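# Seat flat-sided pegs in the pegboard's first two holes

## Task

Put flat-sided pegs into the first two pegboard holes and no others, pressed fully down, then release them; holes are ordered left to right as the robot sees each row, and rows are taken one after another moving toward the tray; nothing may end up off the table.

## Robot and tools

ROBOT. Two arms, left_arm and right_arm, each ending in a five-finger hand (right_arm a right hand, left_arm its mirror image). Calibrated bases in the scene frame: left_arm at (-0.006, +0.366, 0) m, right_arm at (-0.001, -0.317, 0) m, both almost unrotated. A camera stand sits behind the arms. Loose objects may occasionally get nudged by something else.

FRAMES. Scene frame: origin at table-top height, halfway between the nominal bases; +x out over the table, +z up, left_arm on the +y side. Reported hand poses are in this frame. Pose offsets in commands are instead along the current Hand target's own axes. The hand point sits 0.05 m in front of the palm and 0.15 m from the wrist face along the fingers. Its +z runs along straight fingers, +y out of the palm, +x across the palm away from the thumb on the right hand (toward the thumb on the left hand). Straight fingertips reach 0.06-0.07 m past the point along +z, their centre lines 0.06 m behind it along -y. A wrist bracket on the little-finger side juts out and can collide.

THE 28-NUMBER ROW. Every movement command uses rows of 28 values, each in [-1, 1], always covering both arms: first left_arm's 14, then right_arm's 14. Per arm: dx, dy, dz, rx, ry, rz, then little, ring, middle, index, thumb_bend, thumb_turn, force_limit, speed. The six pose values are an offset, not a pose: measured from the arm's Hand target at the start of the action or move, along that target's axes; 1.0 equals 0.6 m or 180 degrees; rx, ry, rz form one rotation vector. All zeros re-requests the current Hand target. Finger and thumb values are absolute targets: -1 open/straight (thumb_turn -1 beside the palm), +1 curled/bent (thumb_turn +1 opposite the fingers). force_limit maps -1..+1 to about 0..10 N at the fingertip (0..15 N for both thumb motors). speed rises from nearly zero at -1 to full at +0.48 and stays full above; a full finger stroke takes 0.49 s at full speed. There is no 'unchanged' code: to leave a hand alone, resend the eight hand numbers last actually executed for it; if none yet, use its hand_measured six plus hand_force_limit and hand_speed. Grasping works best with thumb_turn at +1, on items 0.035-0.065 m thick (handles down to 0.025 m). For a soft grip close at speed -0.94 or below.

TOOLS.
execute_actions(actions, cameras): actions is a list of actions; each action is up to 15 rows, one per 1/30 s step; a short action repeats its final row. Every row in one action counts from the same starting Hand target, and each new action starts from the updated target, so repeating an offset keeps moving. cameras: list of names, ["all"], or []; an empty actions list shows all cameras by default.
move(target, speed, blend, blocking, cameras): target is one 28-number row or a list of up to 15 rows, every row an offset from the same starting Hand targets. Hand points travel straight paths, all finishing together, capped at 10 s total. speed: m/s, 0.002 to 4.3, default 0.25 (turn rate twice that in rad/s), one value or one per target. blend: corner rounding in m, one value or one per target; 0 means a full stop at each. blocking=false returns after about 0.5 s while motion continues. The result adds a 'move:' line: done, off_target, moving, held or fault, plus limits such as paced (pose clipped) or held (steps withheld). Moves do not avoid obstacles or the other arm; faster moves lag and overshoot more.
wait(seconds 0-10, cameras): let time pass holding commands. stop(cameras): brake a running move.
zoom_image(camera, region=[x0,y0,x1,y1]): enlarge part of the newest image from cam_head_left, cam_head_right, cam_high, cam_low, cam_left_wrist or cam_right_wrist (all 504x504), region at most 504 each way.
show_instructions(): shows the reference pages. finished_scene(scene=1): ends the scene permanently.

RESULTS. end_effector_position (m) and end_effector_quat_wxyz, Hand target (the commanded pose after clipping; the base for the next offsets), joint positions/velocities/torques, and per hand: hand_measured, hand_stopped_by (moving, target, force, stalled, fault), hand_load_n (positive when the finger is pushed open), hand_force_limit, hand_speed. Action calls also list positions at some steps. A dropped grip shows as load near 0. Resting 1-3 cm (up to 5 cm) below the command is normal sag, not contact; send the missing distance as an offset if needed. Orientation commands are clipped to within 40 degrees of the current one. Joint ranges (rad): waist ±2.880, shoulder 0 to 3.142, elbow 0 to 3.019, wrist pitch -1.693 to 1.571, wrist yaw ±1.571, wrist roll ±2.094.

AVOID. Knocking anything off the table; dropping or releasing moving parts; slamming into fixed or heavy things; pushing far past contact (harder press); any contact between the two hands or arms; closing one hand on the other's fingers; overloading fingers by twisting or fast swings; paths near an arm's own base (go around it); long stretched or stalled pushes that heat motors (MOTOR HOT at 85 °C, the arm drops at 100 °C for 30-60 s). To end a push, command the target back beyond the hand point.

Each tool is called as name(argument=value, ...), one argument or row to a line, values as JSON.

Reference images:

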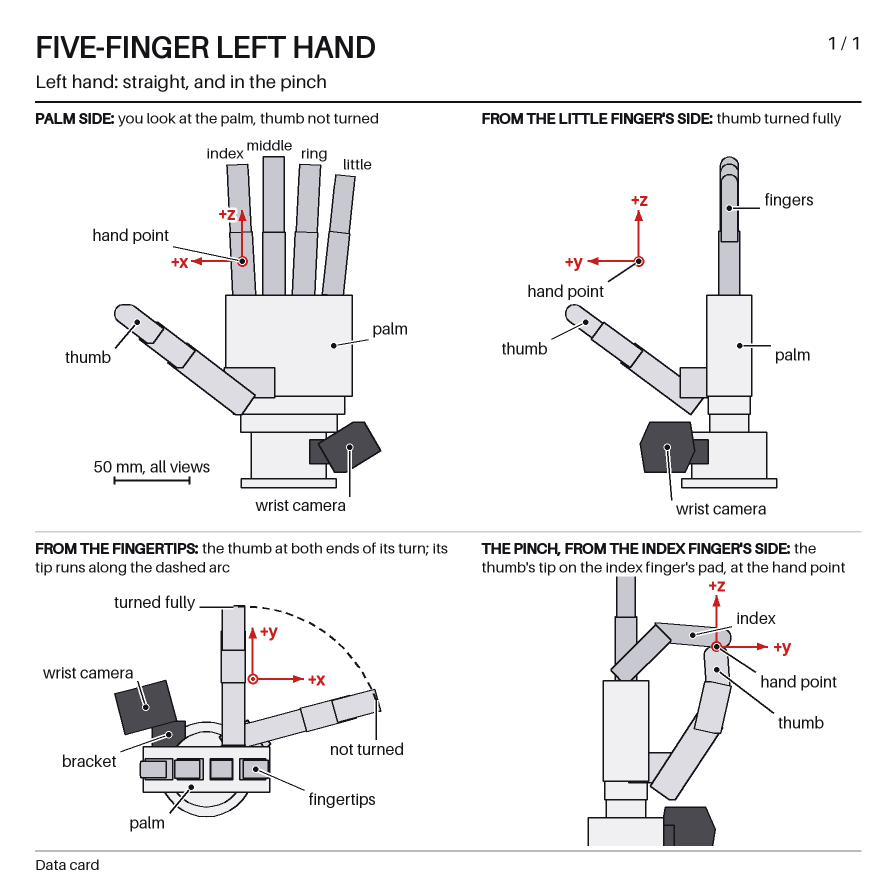

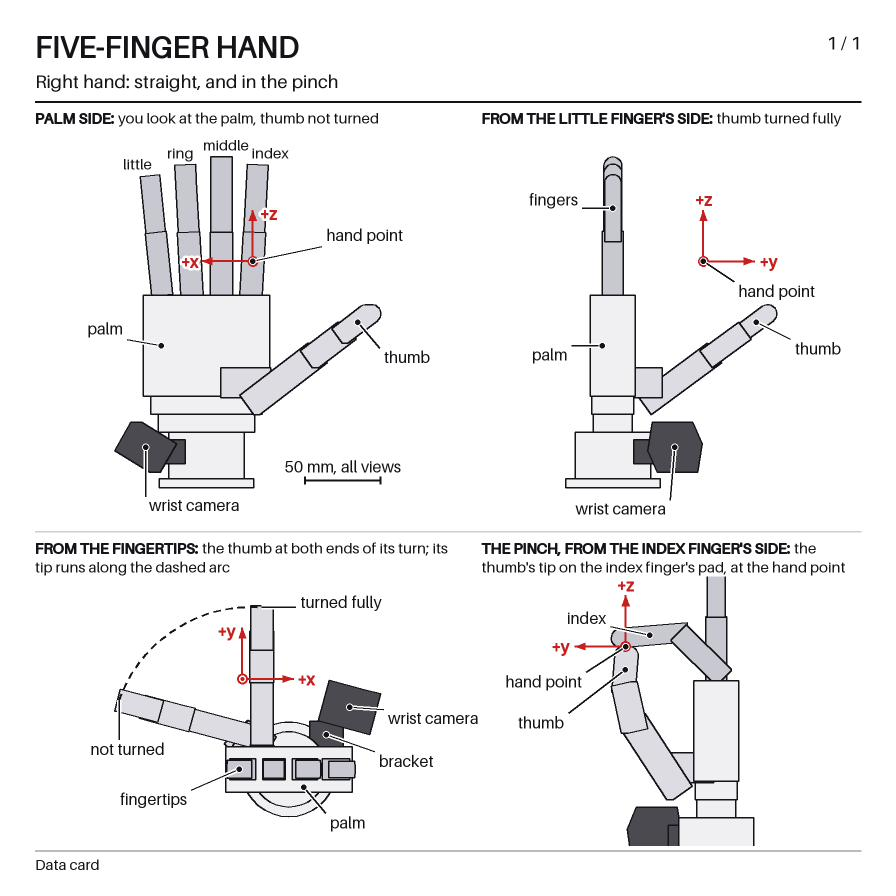

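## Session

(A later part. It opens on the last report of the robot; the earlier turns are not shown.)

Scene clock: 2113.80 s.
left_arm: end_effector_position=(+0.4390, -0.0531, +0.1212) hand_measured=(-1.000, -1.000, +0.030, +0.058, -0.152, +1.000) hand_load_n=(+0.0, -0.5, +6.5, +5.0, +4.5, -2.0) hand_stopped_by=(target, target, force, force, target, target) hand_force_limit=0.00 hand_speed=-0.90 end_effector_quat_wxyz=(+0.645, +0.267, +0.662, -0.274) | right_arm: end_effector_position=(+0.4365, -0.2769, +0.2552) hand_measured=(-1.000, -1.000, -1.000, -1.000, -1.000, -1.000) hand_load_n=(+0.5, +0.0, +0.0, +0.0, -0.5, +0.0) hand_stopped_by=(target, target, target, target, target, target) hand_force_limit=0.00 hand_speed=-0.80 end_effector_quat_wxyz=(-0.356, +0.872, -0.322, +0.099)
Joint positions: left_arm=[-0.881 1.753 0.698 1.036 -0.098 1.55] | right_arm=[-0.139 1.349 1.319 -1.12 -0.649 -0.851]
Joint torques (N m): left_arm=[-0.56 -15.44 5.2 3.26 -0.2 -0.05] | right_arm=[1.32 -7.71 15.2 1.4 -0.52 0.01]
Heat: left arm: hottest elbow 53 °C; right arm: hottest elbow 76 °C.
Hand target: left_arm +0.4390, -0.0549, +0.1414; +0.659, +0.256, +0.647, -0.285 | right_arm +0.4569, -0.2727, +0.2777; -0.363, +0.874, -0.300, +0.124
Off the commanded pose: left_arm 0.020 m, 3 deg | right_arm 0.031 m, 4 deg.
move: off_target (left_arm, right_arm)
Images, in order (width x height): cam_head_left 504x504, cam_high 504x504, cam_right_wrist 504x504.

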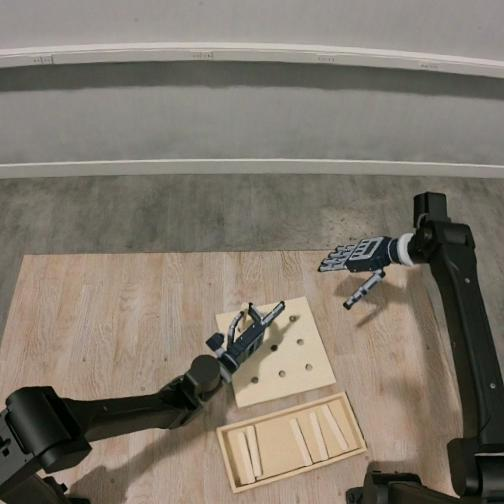

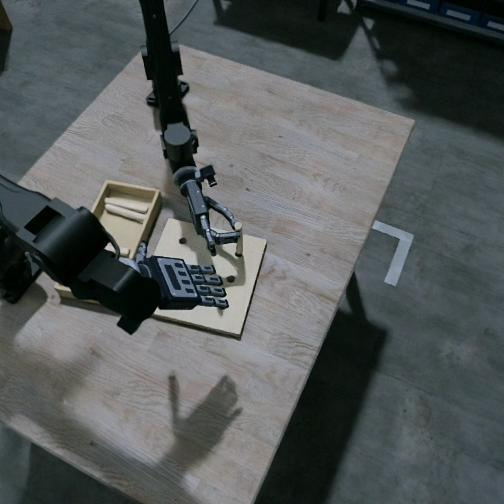

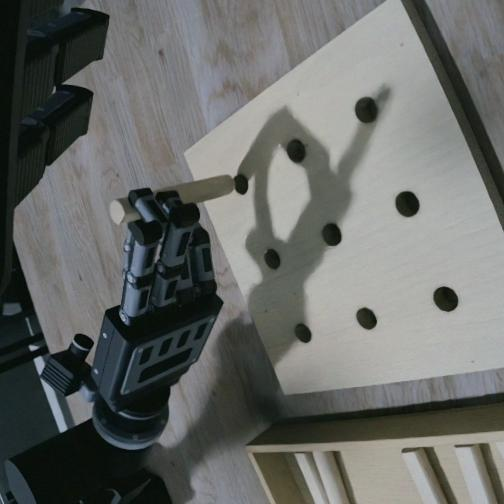

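move(
  target=[0.0197,-0.0005,-0.0112,0,0,0,-1,-1,0.3,0.3,-0.15,1,0.0,-0.9,0,0,0,0,0,0,-1,-1,-1,-1,-1,-1,0,-0.8],
  speed=0.06,
  cameras=["cam_head_left","cam_high","cam_right_wrist"],
)

zoom_image(
  camera="cam_right_wrist",
  region=[200, 140, 280, 220],
)

zoom_image(
  camera="cam_high",
  region=[210, 220, 260, 270],
)

zoom_image(
  camera="cam_head_left",
  region=[220, 295, 260, 340],
)

Scene clock: 2147.60 s.
left_arm: end_effector_position=(+0.4354, -0.0478, +0.1237) hand_measured=(-1.000, -1.000, +0.030, +0.058, -0.152, +1.000) hand_load_n=(+0.0, +0.0, +6.5, +5.0, +4.5, -1.5) hand_stopped_by=(target, target, force, force, target, target) hand_force_limit=0.00 hand_speed=-0.90 end_effector_quat_wxyz=(+0.653, +0.262, +0.655, -0.277) | right_arm: end_effector_position=(+0.4365, -0.2769, +0.2552) hand_measured=(-1.000, -1.000, -1.000, -1.000, -1.000, -1.000) hand_load_n=(+0.0, +0.0, +0.0, +0.0, +0.0, +0.0) hand_stopped_by=(target, target, target, target, target, target) hand_force_limit=0.00 hand_speed=-0.80 end_effector_quat_wxyz=(-0.356, +0.872, -0.322, +0.099)
Joint positions: left_arm=[-0.881 1.753 0.677 1.081 -0.101 1.55] | right_arm=[-0.139 1.349 1.319 -1.12 -0.649 -0.851]
Joint torques (N m): left_arm=[-0.85 -13.16 4.92 3.17 -0.2 -0.05] | right_arm=[1.38 -7.71 15.2 1.42 -0.52 0.01]
Heat: left arm: hottest elbow 50 °C; right arm: hottest elbow 76 °C.
Hand target: left_arm +0.4340, -0.0509, +0.1294; +0.659, +0.256, +0.647, -0.285 | right_arm +0.4569, -0.2727, +0.2777; -0.363, +0.874, -0.300, +0.124
Off the commanded pose: left_arm 0.007 m, 2 deg | right_arm 0.031 m, 4 deg.
move: off_target (right_arm)
Images, in order (width x height): cam_head_left 504x504, cam_high 504x504, cam_right_wrist 504x504.

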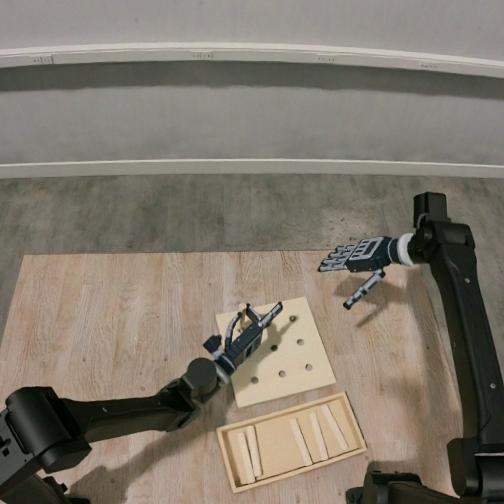

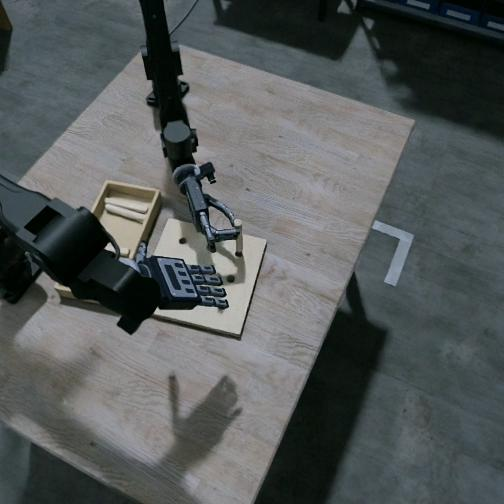

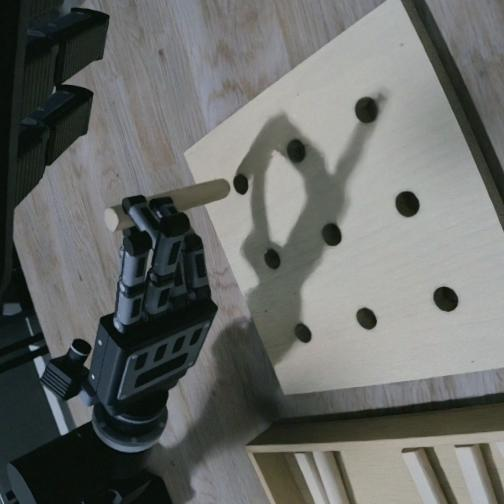

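Scaled by 6.300 from the camera's 504x504 image, which has a finer 720x720 frame.

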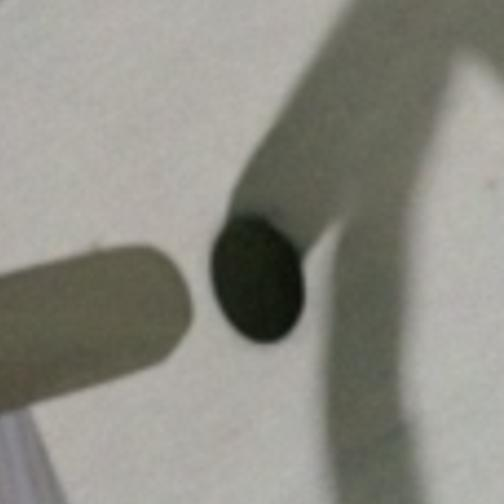

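Scaled by 10.080 from the camera's 504x504 image, which has a finer 720x720 frame.

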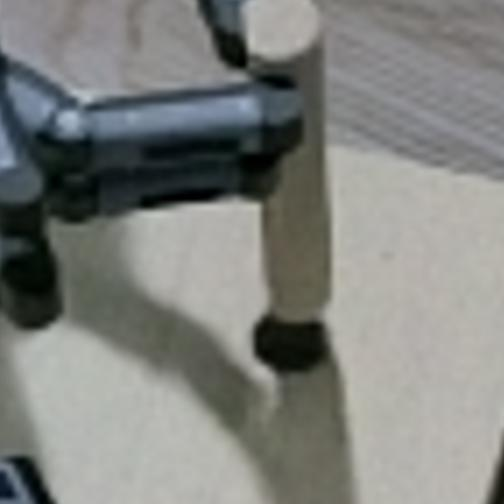

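Scaled by 11.200 from the camera's 504x504 image, which has a finer 720x720 frame.

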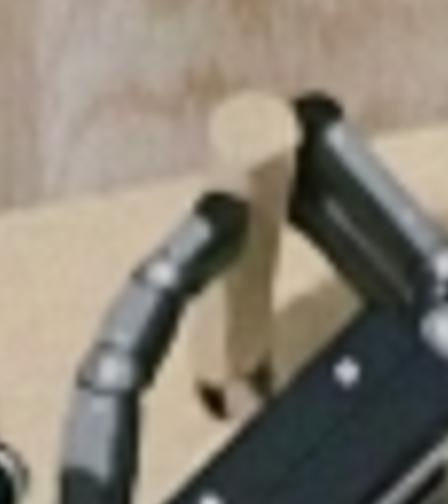

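move(
  target=[0.0202,-0.0032,-0.0005,0,0,0,-1,-1,0.3,0.3,-0.15,1,0.0,-0.9,0,0,0,0,0,0,-1,-1,-1,-1,-1,-1,0,-0.8],
  speed=0.06,
  cameras=["cam_head_left","cam_high","cam_right_wrist"],
)

zoom_image(
  camera="cam_right_wrist",
  region=[200, 140, 280, 220],
)

zoom_image(
  camera="cam_high",
  region=[210, 220, 260, 270],
)

zoom_image(
  camera="cam_head_left",
  region=[220, 295, 260, 340],
)

Scene clock: 2169.63 s.
left_arm: end_effector_position=(+0.4361, -0.0477, +0.1120) hand_measured=(-1.000, -1.000, +0.030, +0.058, -0.152, +1.000) hand_load_n=(+0.0, +0.0, +6.5, +5.0, +4.5, -1.5) hand_stopped_by=(target, target, force, force, target, target) hand_force_limit=0.00 hand_speed=-0.90 end_effector_quat_wxyz=(+0.653, +0.260, +0.655, -0.276) | right_arm: end_effector_position=(+0.4365, -0.2769, +0.2552) hand_measured=(-1.000, -1.000, -1.000, -1.000, -1.000, -1.000) hand_load_n=(+0.0, +0.0, +0.0, +0.0, +0.0, -0.5) hand_stopped_by=(target, target, target, target, target, target) hand_force_limit=0.00 hand_speed=-0.80 end_effector_quat_wxyz=(-0.356, +0.872, -0.322, +0.099)
Joint positions: left_arm=[-0.881 1.79 0.677 1.119 -0.107 1.55] | right_arm=[-0.139 1.349 1.319 -1.12 -0.649 -0.851]
Joint torques (N m): left_arm=[-1.32 -13.39 4.59 3.25 -0.2 -0.05] | right_arm=[1.32 -7.71 15.2 1.4 -0.51 0.01]
Heat: left arm: hottest elbow 50 °C; right arm: hottest elbow 77 °C.
Hand target: left_arm +0.4324, -0.0527, +0.1172; +0.659, +0.256, +0.647, -0.285 | right_arm +0.4569, -0.2727, +0.2777; -0.363, +0.874, -0.300, +0.124
Off the commanded pose: left_arm 0.008 m, 2 deg | right_arm 0.031 m, 4 deg.
move: off_target (right_arm)
Images, in order (width x height): cam_head_left 504x504, cam_high 504x504, cam_right_wrist 504x504.

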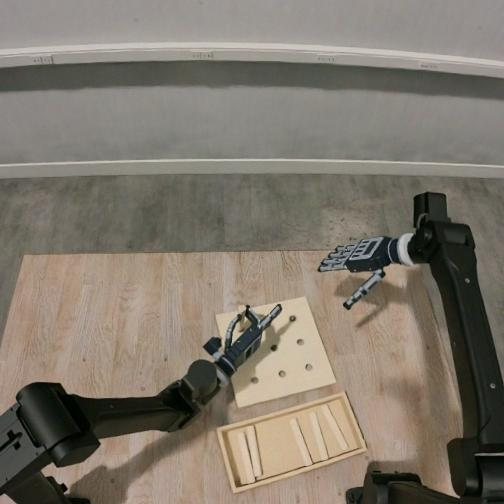

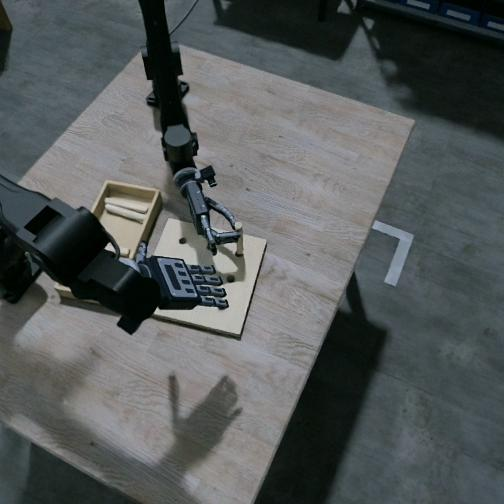

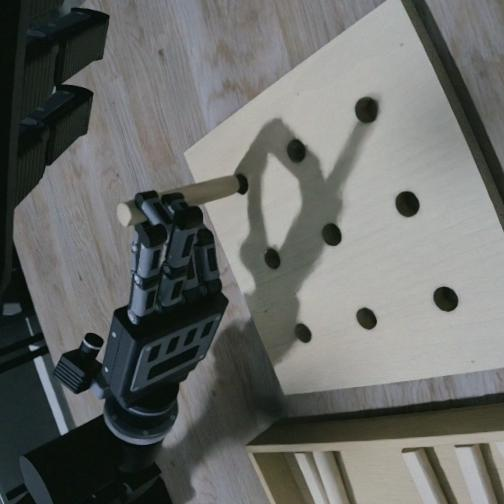

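Scaled by 6.300 from the camera's 504x504 image, which has a finer 720x720 frame.

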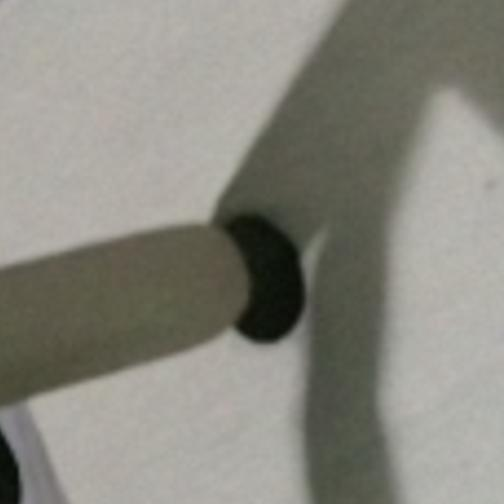

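Scaled by 10.080 from the camera's 504x504 image, which has a finer 720x720 frame.

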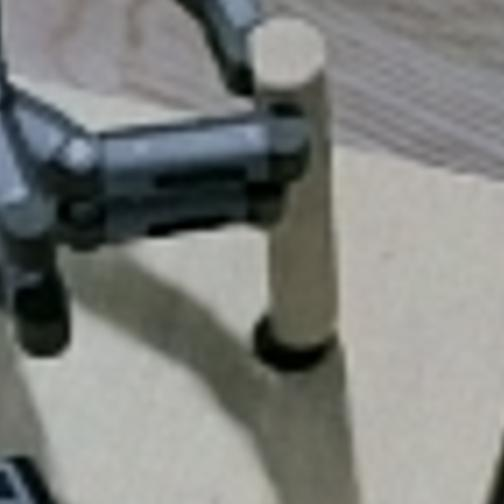

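Scaled by 11.200 from the camera's 504x504 image, which has a finer 720x720 frame.

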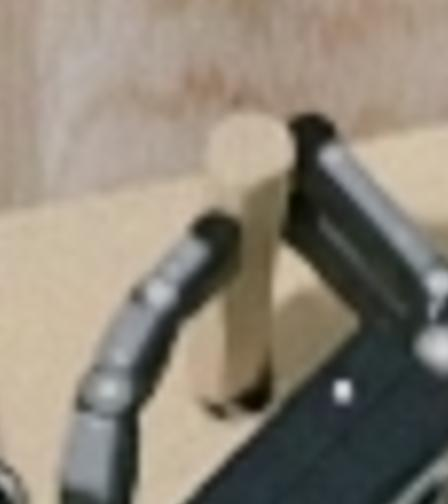

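move(
  target=[0.0155,-0.0027,-0.0013,0,0,0,-1,-1,0.3,0.3,-0.15,1,0.0,-0.9,0,0,0,0,0,0,-1,-1,-1,-1,-1,-1,0,-0.8],
  speed=0.04,
  cameras=["cam_head_left","cam_high","cam_right_wrist","cam_low"],
)

zoom_image(
  camera="cam_right_wrist",
  region=[200, 140, 280, 220],
)

zoom_image(
  camera="cam_high",
  region=[210, 220, 260, 270],
)

zoom_image(
  camera="cam_head_left",
  region=[220, 295, 260, 340],
)

Scene clock: 2184.30 s.
left_arm: end_effector_position=(+0.4357, -0.0483, +0.1058) hand_measured=(-1.000, -1.000, +0.030, +0.058, -0.152, +1.000) hand_load_n=(+0.0, +0.0, +6.5, +4.5, +4.5, -2.0) hand_stopped_by=(target, target, force, force, target, target) hand_force_limit=0.00 hand_speed=-0.90 end_effector_quat_wxyz=(+0.656, +0.258, +0.654, -0.276) | right_arm: end_effector_position=(+0.4365, -0.2769, +0.2552) hand_measured=(-1.000, -1.000, -1.000, -1.000, -1.000, -1.000) hand_load_n=(+0.0, +0.0, +0.0, +0.0, +0.0, +0.0) hand_stopped_by=(target, target, target, target, target, target) hand_force_limit=0.00 hand_speed=-0.80 end_effector_quat_wxyz=(-0.356, +0.872, -0.322, +0.099)
Joint positions: left_arm=[-0.884 1.815 0.677 1.15 -0.112 1.55] | right_arm=[-0.139 1.349 1.319 -1.12 -0.649 -0.851]
Joint torques (N m): left_arm=[-1.44 -12.75 4.36 3.14 -0.19 -0.04] | right_arm=[1.44 -7.71 15.2 1.4 -0.51 0.01]
Heat: left arm: hottest elbow 50 °C; right arm: hottest elbow 77 °C.
Hand target: left_arm +0.4306, -0.0537, +0.1080; +0.659, +0.256, +0.647, -0.285 | right_arm +0.4569, -0.2727, +0.2777; -0.363, +0.874, -0.300, +0.124
Off the commanded pose: left_arm 0.008 m, 1 deg | right_arm 0.031 m, 4 deg.
move: off_target (right_arm)
Images, in order (width x height): cam_head_left 504x504, cam_high 504x504, cam_low 504x504, cam_right_wrist 504x504.

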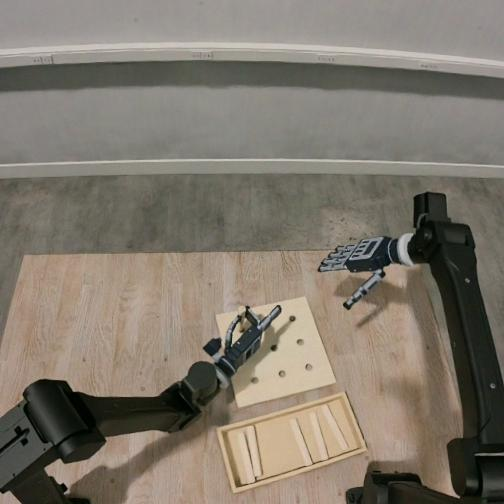

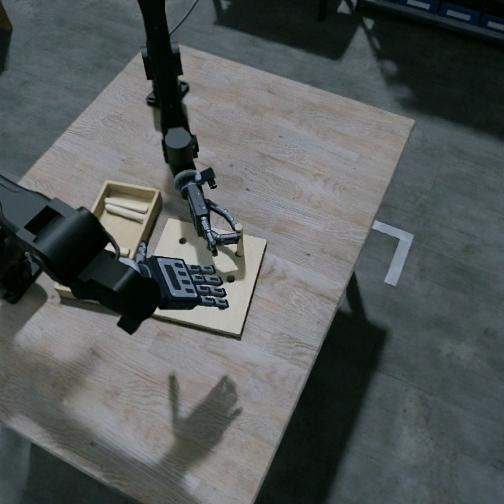

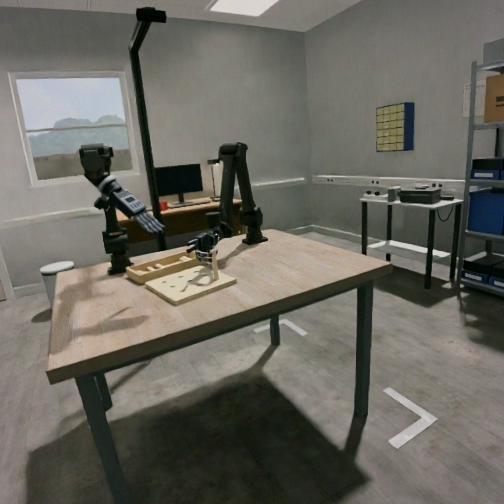

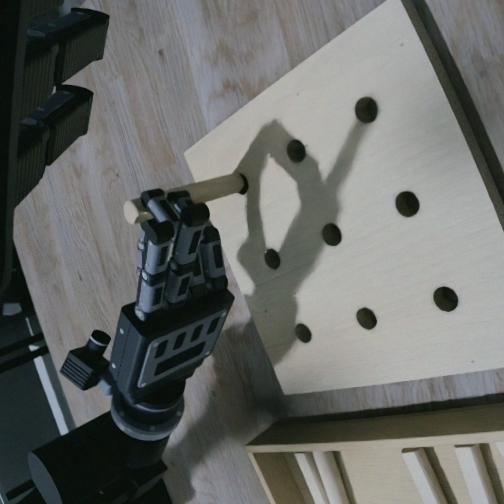

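Scaled by 6.300 from the camera's 504x504 image, which has a finer 720x720 frame.

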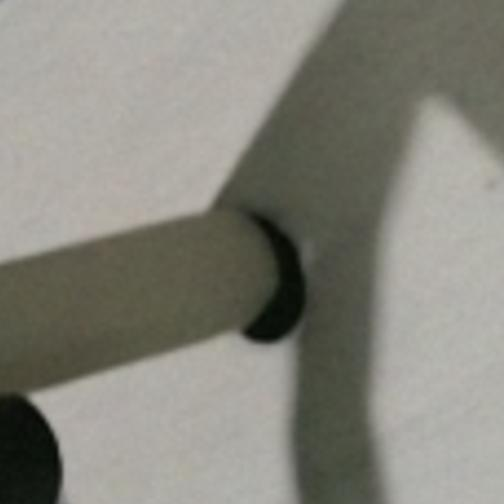

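Scaled by 10.080 from the camera's 504x504 image, which has a finer 720x720 frame.

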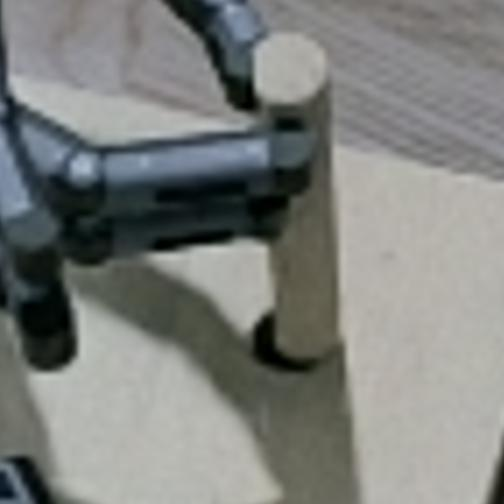

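Scaled by 11.200 from the camera's 504x504 image, which has a finer 720x720 frame.

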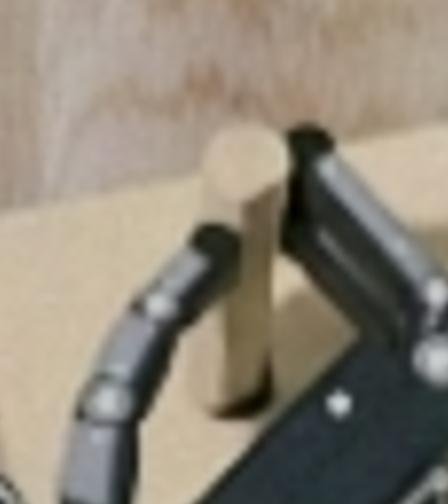

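move(
  target=[0.0052,-0.0047,0.0003,0,0,0,-1,-1,0.3,0.3,-0.15,1,0.0,-0.9,0,0,0,0,0,0,-1,-1,-1,-1,-1,-1,0,-0.8],
  speed=0.04,
  cameras=["cam_head_left","cam_high","cam_right_wrist","cam_low"],
)

zoom_image(
  camera="cam_right_wrist",
  region=[200, 140, 280, 220],
)

zoom_image(
  camera="cam_high",
  region=[210, 220, 260, 270],
)

zoom_image(
  camera="cam_head_left",
  region=[220, 295, 260, 340],
)

Scene clock: 2214.70 s.
left_arm: end_effector_position=(+0.4342, -0.0495, +0.1053) hand_measured=(-1.000, -1.000, +0.030, +0.058, -0.152, +1.000) hand_load_n=(+0.0, +0.0, +7.0, +3.0, +4.0, -2.5) hand_stopped_by=(target, target, force, force, target, target) hand_force_limit=0.00 hand_speed=-0.90 end_effector_quat_wxyz=(+0.658, +0.256, +0.652, -0.277) | right_arm: end_effector_position=(+0.4365, -0.2769, +0.2552) hand_measured=(-1.000, -1.000, -1.000, -1.000, -1.000, -1.000) hand_load_n=(+0.0, +0.0, +0.0, +0.0, +0.0, +0.0) hand_stopped_by=(target, target, target, target, target, target) hand_force_limit=0.00 hand_speed=-0.80 end_effector_quat_wxyz=(-0.356, +0.872, -0.322, +0.099)
Joint positions: left_arm=[-0.89 1.822 0.677 1.163 -0.12 1.55] | right_arm=[-0.139 1.349 1.319 -1.12 -0.649 -0.851]
Joint torques (N m): left_arm=[-1.61 -12.75 4.42 3.04 -0.14 -0.04] | right_arm=[1.32 -7.71 15.2 1.4 -0.52 0.01]
Heat: left arm: hottest elbow 49 °C; right arm: hottest elbow 78 °C.
Hand target: left_arm +0.4288, -0.0559, +0.1051; +0.659, +0.256, +0.647, -0.285 | right_arm +0.4569, -0.2727, +0.2777; -0.363, +0.874, -0.300, +0.124
Off the commanded pose: left_arm 0.008 m, 1 deg | right_arm 0.031 m, 4 deg.
move: off_target (right_arm)
Images, in order (width x height): cam_head_left 504x504, cam_high 504x504, cam_low 504x504, cam_right_wrist 504x504.

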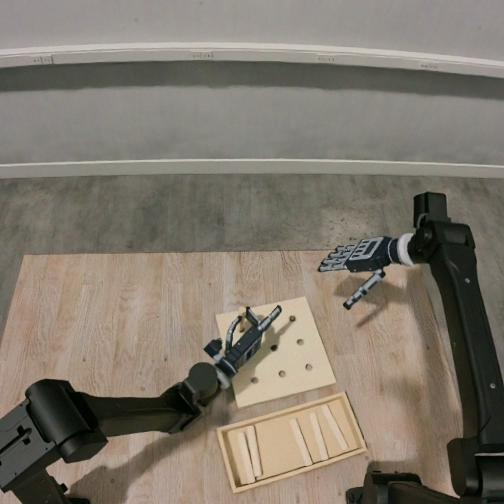

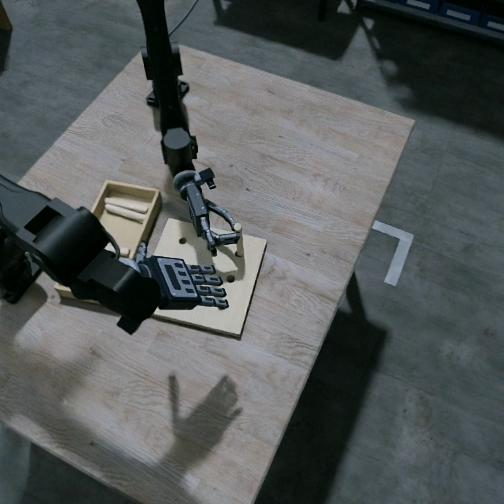

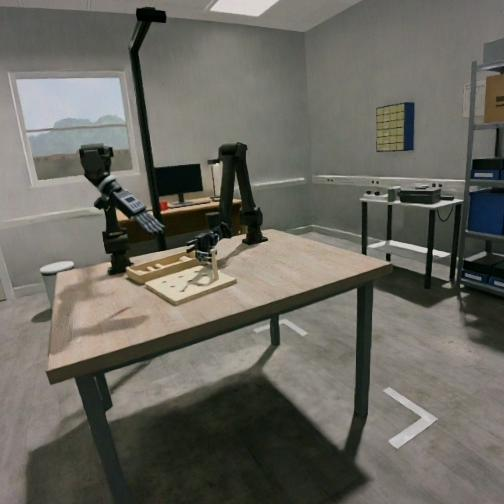

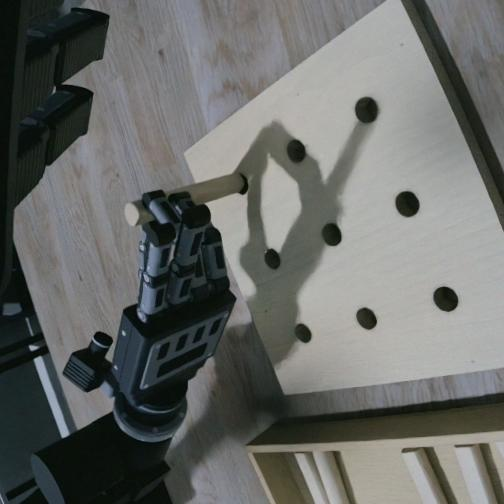

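Scaled by 6.300 from the camera's 504x504 image, which has a finer 720x720 frame.

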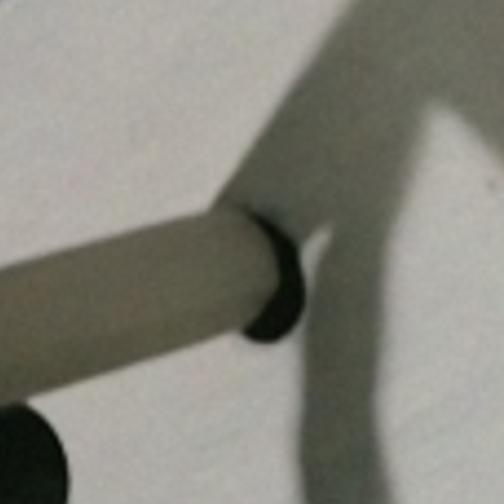

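Scaled by 10.080 from the camera's 504x504 image, which has a finer 720x720 frame.

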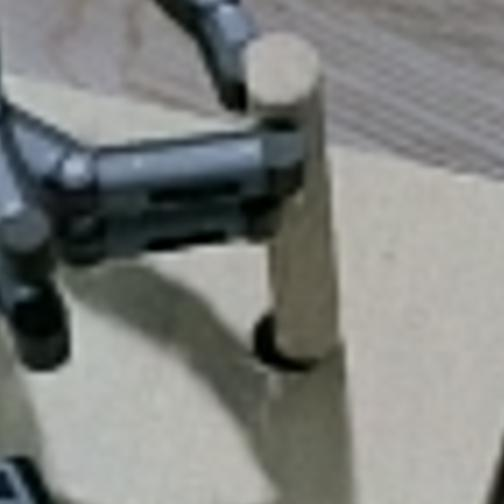

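Scaled by 11.200 from the camera's 504x504 image, which has a finer 720x720 frame.

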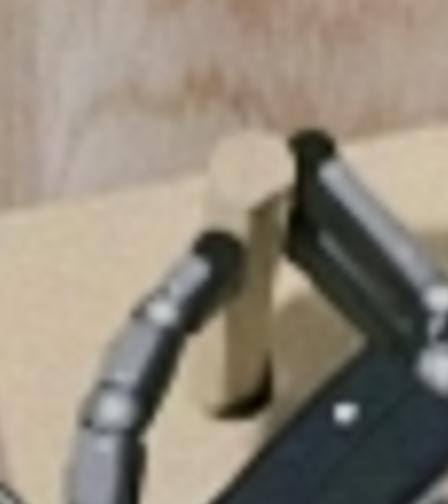

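move(
  target=[
    [-0.0133,0.0005,-0.0005,0,0,0,-1,-1,0.3,0.3,-0.15,1,0.0,-0.9,0,0,0,0,0,0,-1,-1,-1,-1,-1,-1,0,-0.8],
    [0.0067,0,0,0,0,0,-1,-1,0.3,0.3,-0.15,1,0.0,-0.9,0,0,0,0,0,0,-1,-1,-1,-1,-1,-1,0,-0.8],
  ],
  speed=0.04,
  cameras=["cam_head_left","cam_high","cam_right_wrist","cam_low"],
)

zoom_image(
  camera="cam_right_wrist",
  region=[200, 140, 280, 220],
)

zoom_image(
  camera="cam_high",
  region=[210, 220, 260, 270],
)

zoom_image(
  camera="cam_head_left",
  region=[220, 295, 260, 340],
)

Scene clock: 2227.70 s.
left_arm: end_effector_position=(+0.4339, -0.0501, +0.1049) hand_measured=(-1.000, -1.000, +0.030, +0.058, -0.152, +1.000) hand_load_n=(+0.0, +0.0, +7.5, +2.0, +3.5, -3.0) hand_stopped_by=(target, target, force, force, target, target) hand_force_limit=0.00 hand_speed=-0.90 end_effector_quat_wxyz=(+0.660, +0.255, +0.649, -0.278) | right_arm: end_effector_position=(+0.4365, -0.2769, +0.2552) hand_measured=(-1.000, -1.000, -1.000, -1.000, -1.000, -1.000) hand_load_n=(+0.0, +0.0, +0.0, +0.0, +0.0, -0.5) hand_stopped_by=(target, target, target, target, target, target) hand_force_limit=0.00 hand_speed=-0.80 end_effector_quat_wxyz=(-0.356, +0.872, -0.322, +0.099)
Joint positions: left_arm=[-0.891 1.83 0.677 1.18 -0.12 1.55] | right_arm=[-0.139 1.349 1.319 -1.12 -0.649 -0.851]
Joint torques (N m): left_arm=[-1.55 -12.63 4.4 2.86 -0.14 -0.04] | right_arm=[1.32 -7.71 15.2 1.4 -0.52 0.01]
Heat: left arm: hottest elbow 49 °C; right arm: hottest elbow 78 °C.
Hand target: left_arm +0.4288, -0.0562, +0.1009; +0.659, +0.256, +0.647, -0.285 | right_arm +0.4569, -0.2727, +0.2777; -0.363, +0.874, -0.300, +0.124
Off the commanded pose: left_arm 0.009 m, 1 deg | right_arm 0.031 m, 4 deg.
move: off_target (right_arm)
Images, in order (width x height): cam_head_left 504x504, cam_high 504x504, cam_low 504x504, cam_right_wrist 504x504.

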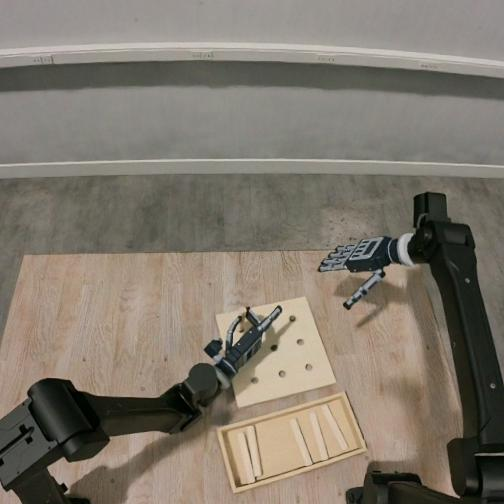

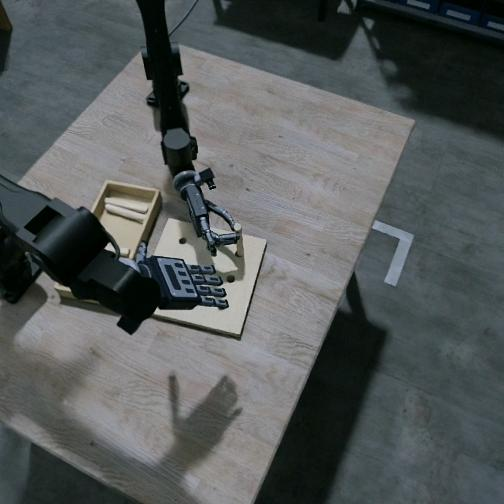

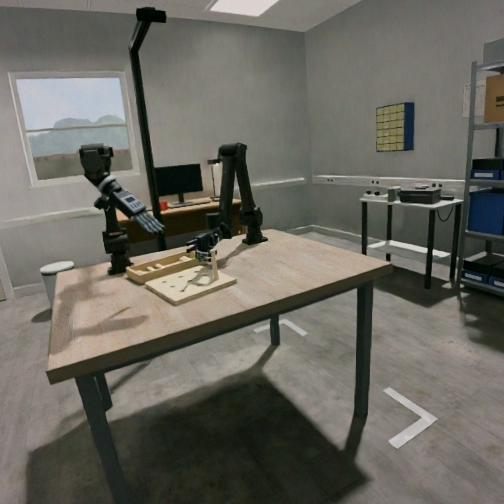

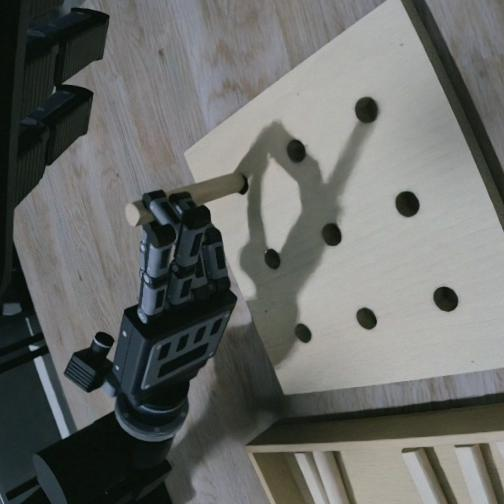

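Scaled by 6.300 from the camera's 504x504 image, which has a finer 720x720 frame.

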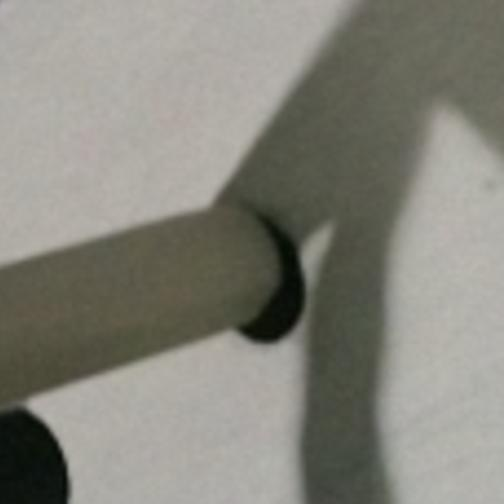

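Scaled by 10.080 from the camera's 504x504 image, which has a finer 720x720 frame.

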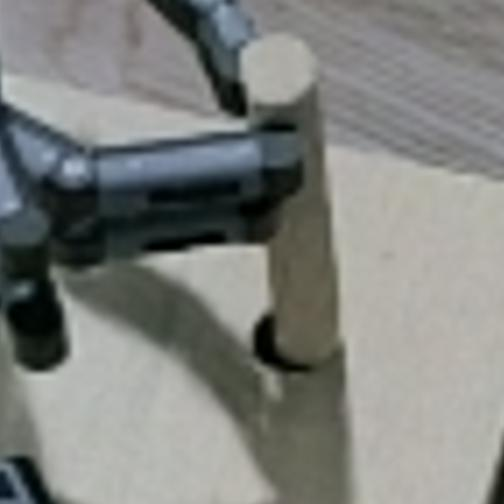

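Scaled by 11.200 from the camera's 504x504 image, which has a finer 720x720 frame.

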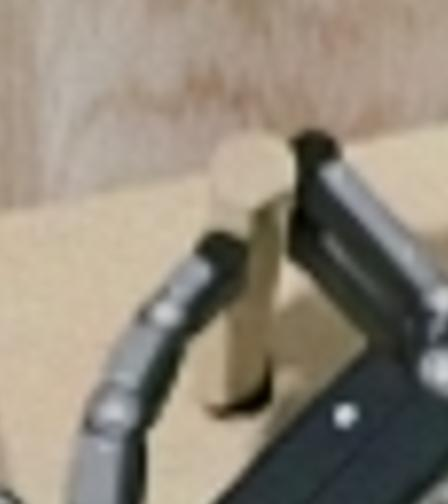

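move(
  target=[-0.0317,0.0012,-0.001,0,0,0,-1,-1,0.3,0.3,-0.15,1,0.0,-0.9,0,0,0,0,0,0,-1,-1,-1,-1,-1,-1,0,-0.8],
  speed=0.06,
  cameras=["cam_head_left","cam_high","cam_right_wrist","cam_low"],
)

zoom_image(
  camera="cam_right_wrist",
  region=[200, 140, 280, 220],
)

zoom_image(
  camera="cam_high",
  region=[210, 220, 260, 270],
)

zoom_image(
  camera="cam_head_left",
  region=[220, 295, 260, 340],
)

Scene clock: 2252.37 s.
left_arm: end_effector_position=(+0.4331, -0.0492, +0.1107) hand_measured=(-1.000, -1.000, +0.030, +0.058, -0.152, +1.000) hand_load_n=(+0.0, +0.0, +6.5, +3.5, +4.0, -1.5) hand_stopped_by=(target, target, force, force, target, target) hand_force_limit=0.00 hand_speed=-0.90 end_effector_quat_wxyz=(+0.658, +0.256, +0.651, -0.277) | right_arm: end_effector_position=(+0.4365, -0.2769, +0.2552) hand_measured=(-1.000, -1.000, -1.000, -1.000, -1.000, -1.000) hand_load_n=(+0.0, -0.5, +0.0, +0.0, +0.0, +0.0) hand_stopped_by=(target, target, target, target, target, target) hand_force_limit=0.00 hand_speed=-0.80 end_effector_quat_wxyz=(-0.356, +0.872, -0.322, +0.099)
Joint positions: left_arm=[-0.891 1.805 0.675 1.151 -0.12 1.55] | right_arm=[-0.139 1.349 1.319 -1.12 -0.649 -0.851]
Joint torques (N m): left_arm=[-1.2 -15.38 4.53 1.85 -0.03 -0.04] | right_arm=[1.38 -7.77 15.19 1.39 -0.52 0.01]
Heat: left arm: hottest elbow 48 °C; right arm: hottest elbow 79 °C.
Hand target: left_arm +0.4288, -0.0544, +0.1198; +0.659, +0.256, +0.647, -0.285 | right_arm +0.4569, -0.2727, +0.2777; -0.363, +0.874, -0.300, +0.124
Off the commanded pose: left_arm 0.011 m, 1 deg | right_arm 0.031 m, 4 deg.
move: off_target (left_arm, right_arm)
Images, in order (width x height): cam_head_left 504x504, cam_high 504x504, cam_low 504x504, cam_right_wrist 504x504.

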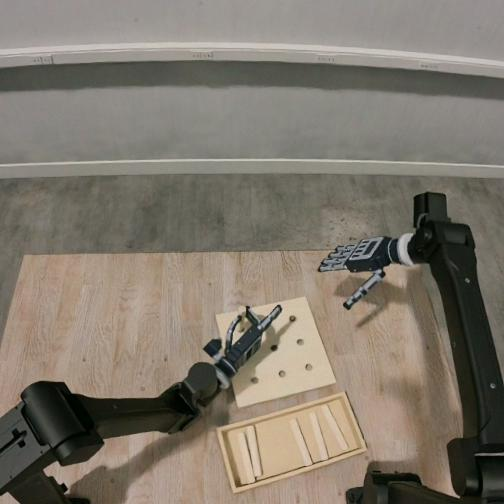

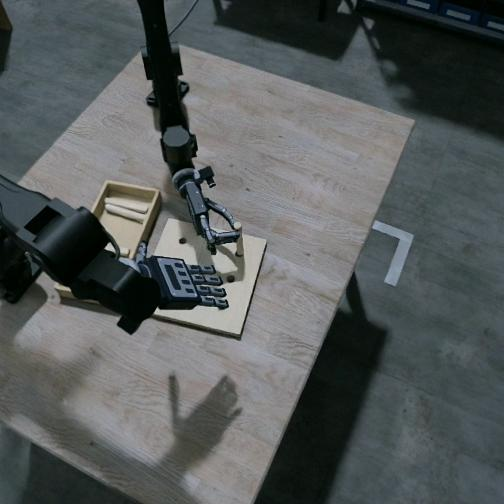

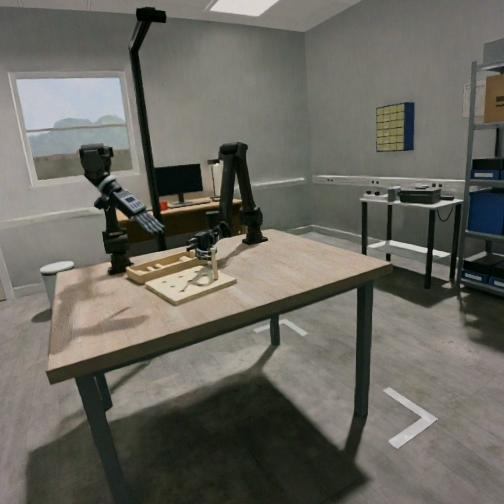

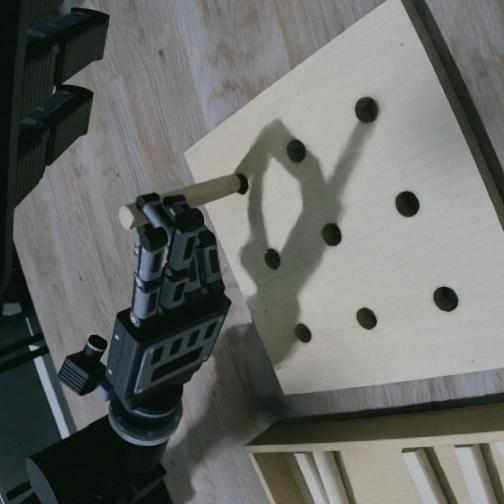

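Scaled by 6.300 from the camera's 504x504 image, which has a finer 720x720 frame.

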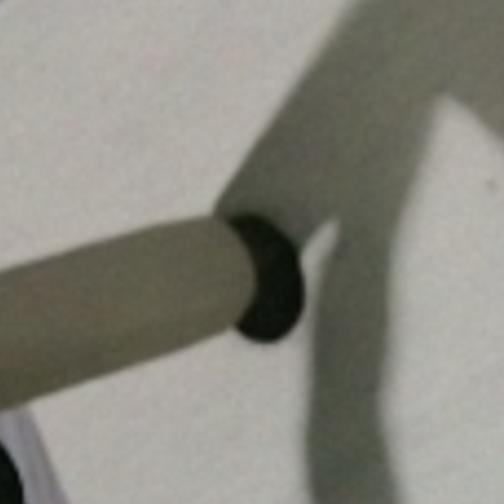

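Scaled by 10.080 from the camera's 504x504 image, which has a finer 720x720 frame.

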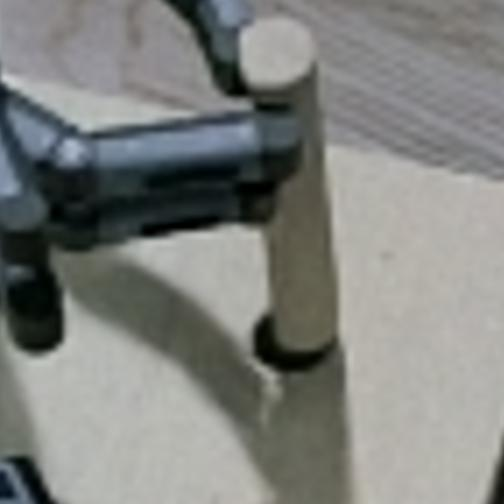

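Scaled by 11.200 from the camera's 504x504 image, which has a finer 720x720 frame.

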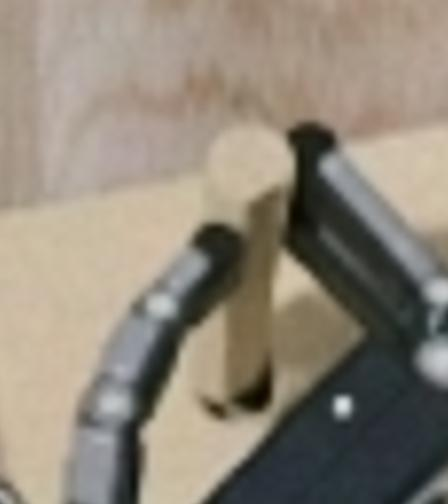

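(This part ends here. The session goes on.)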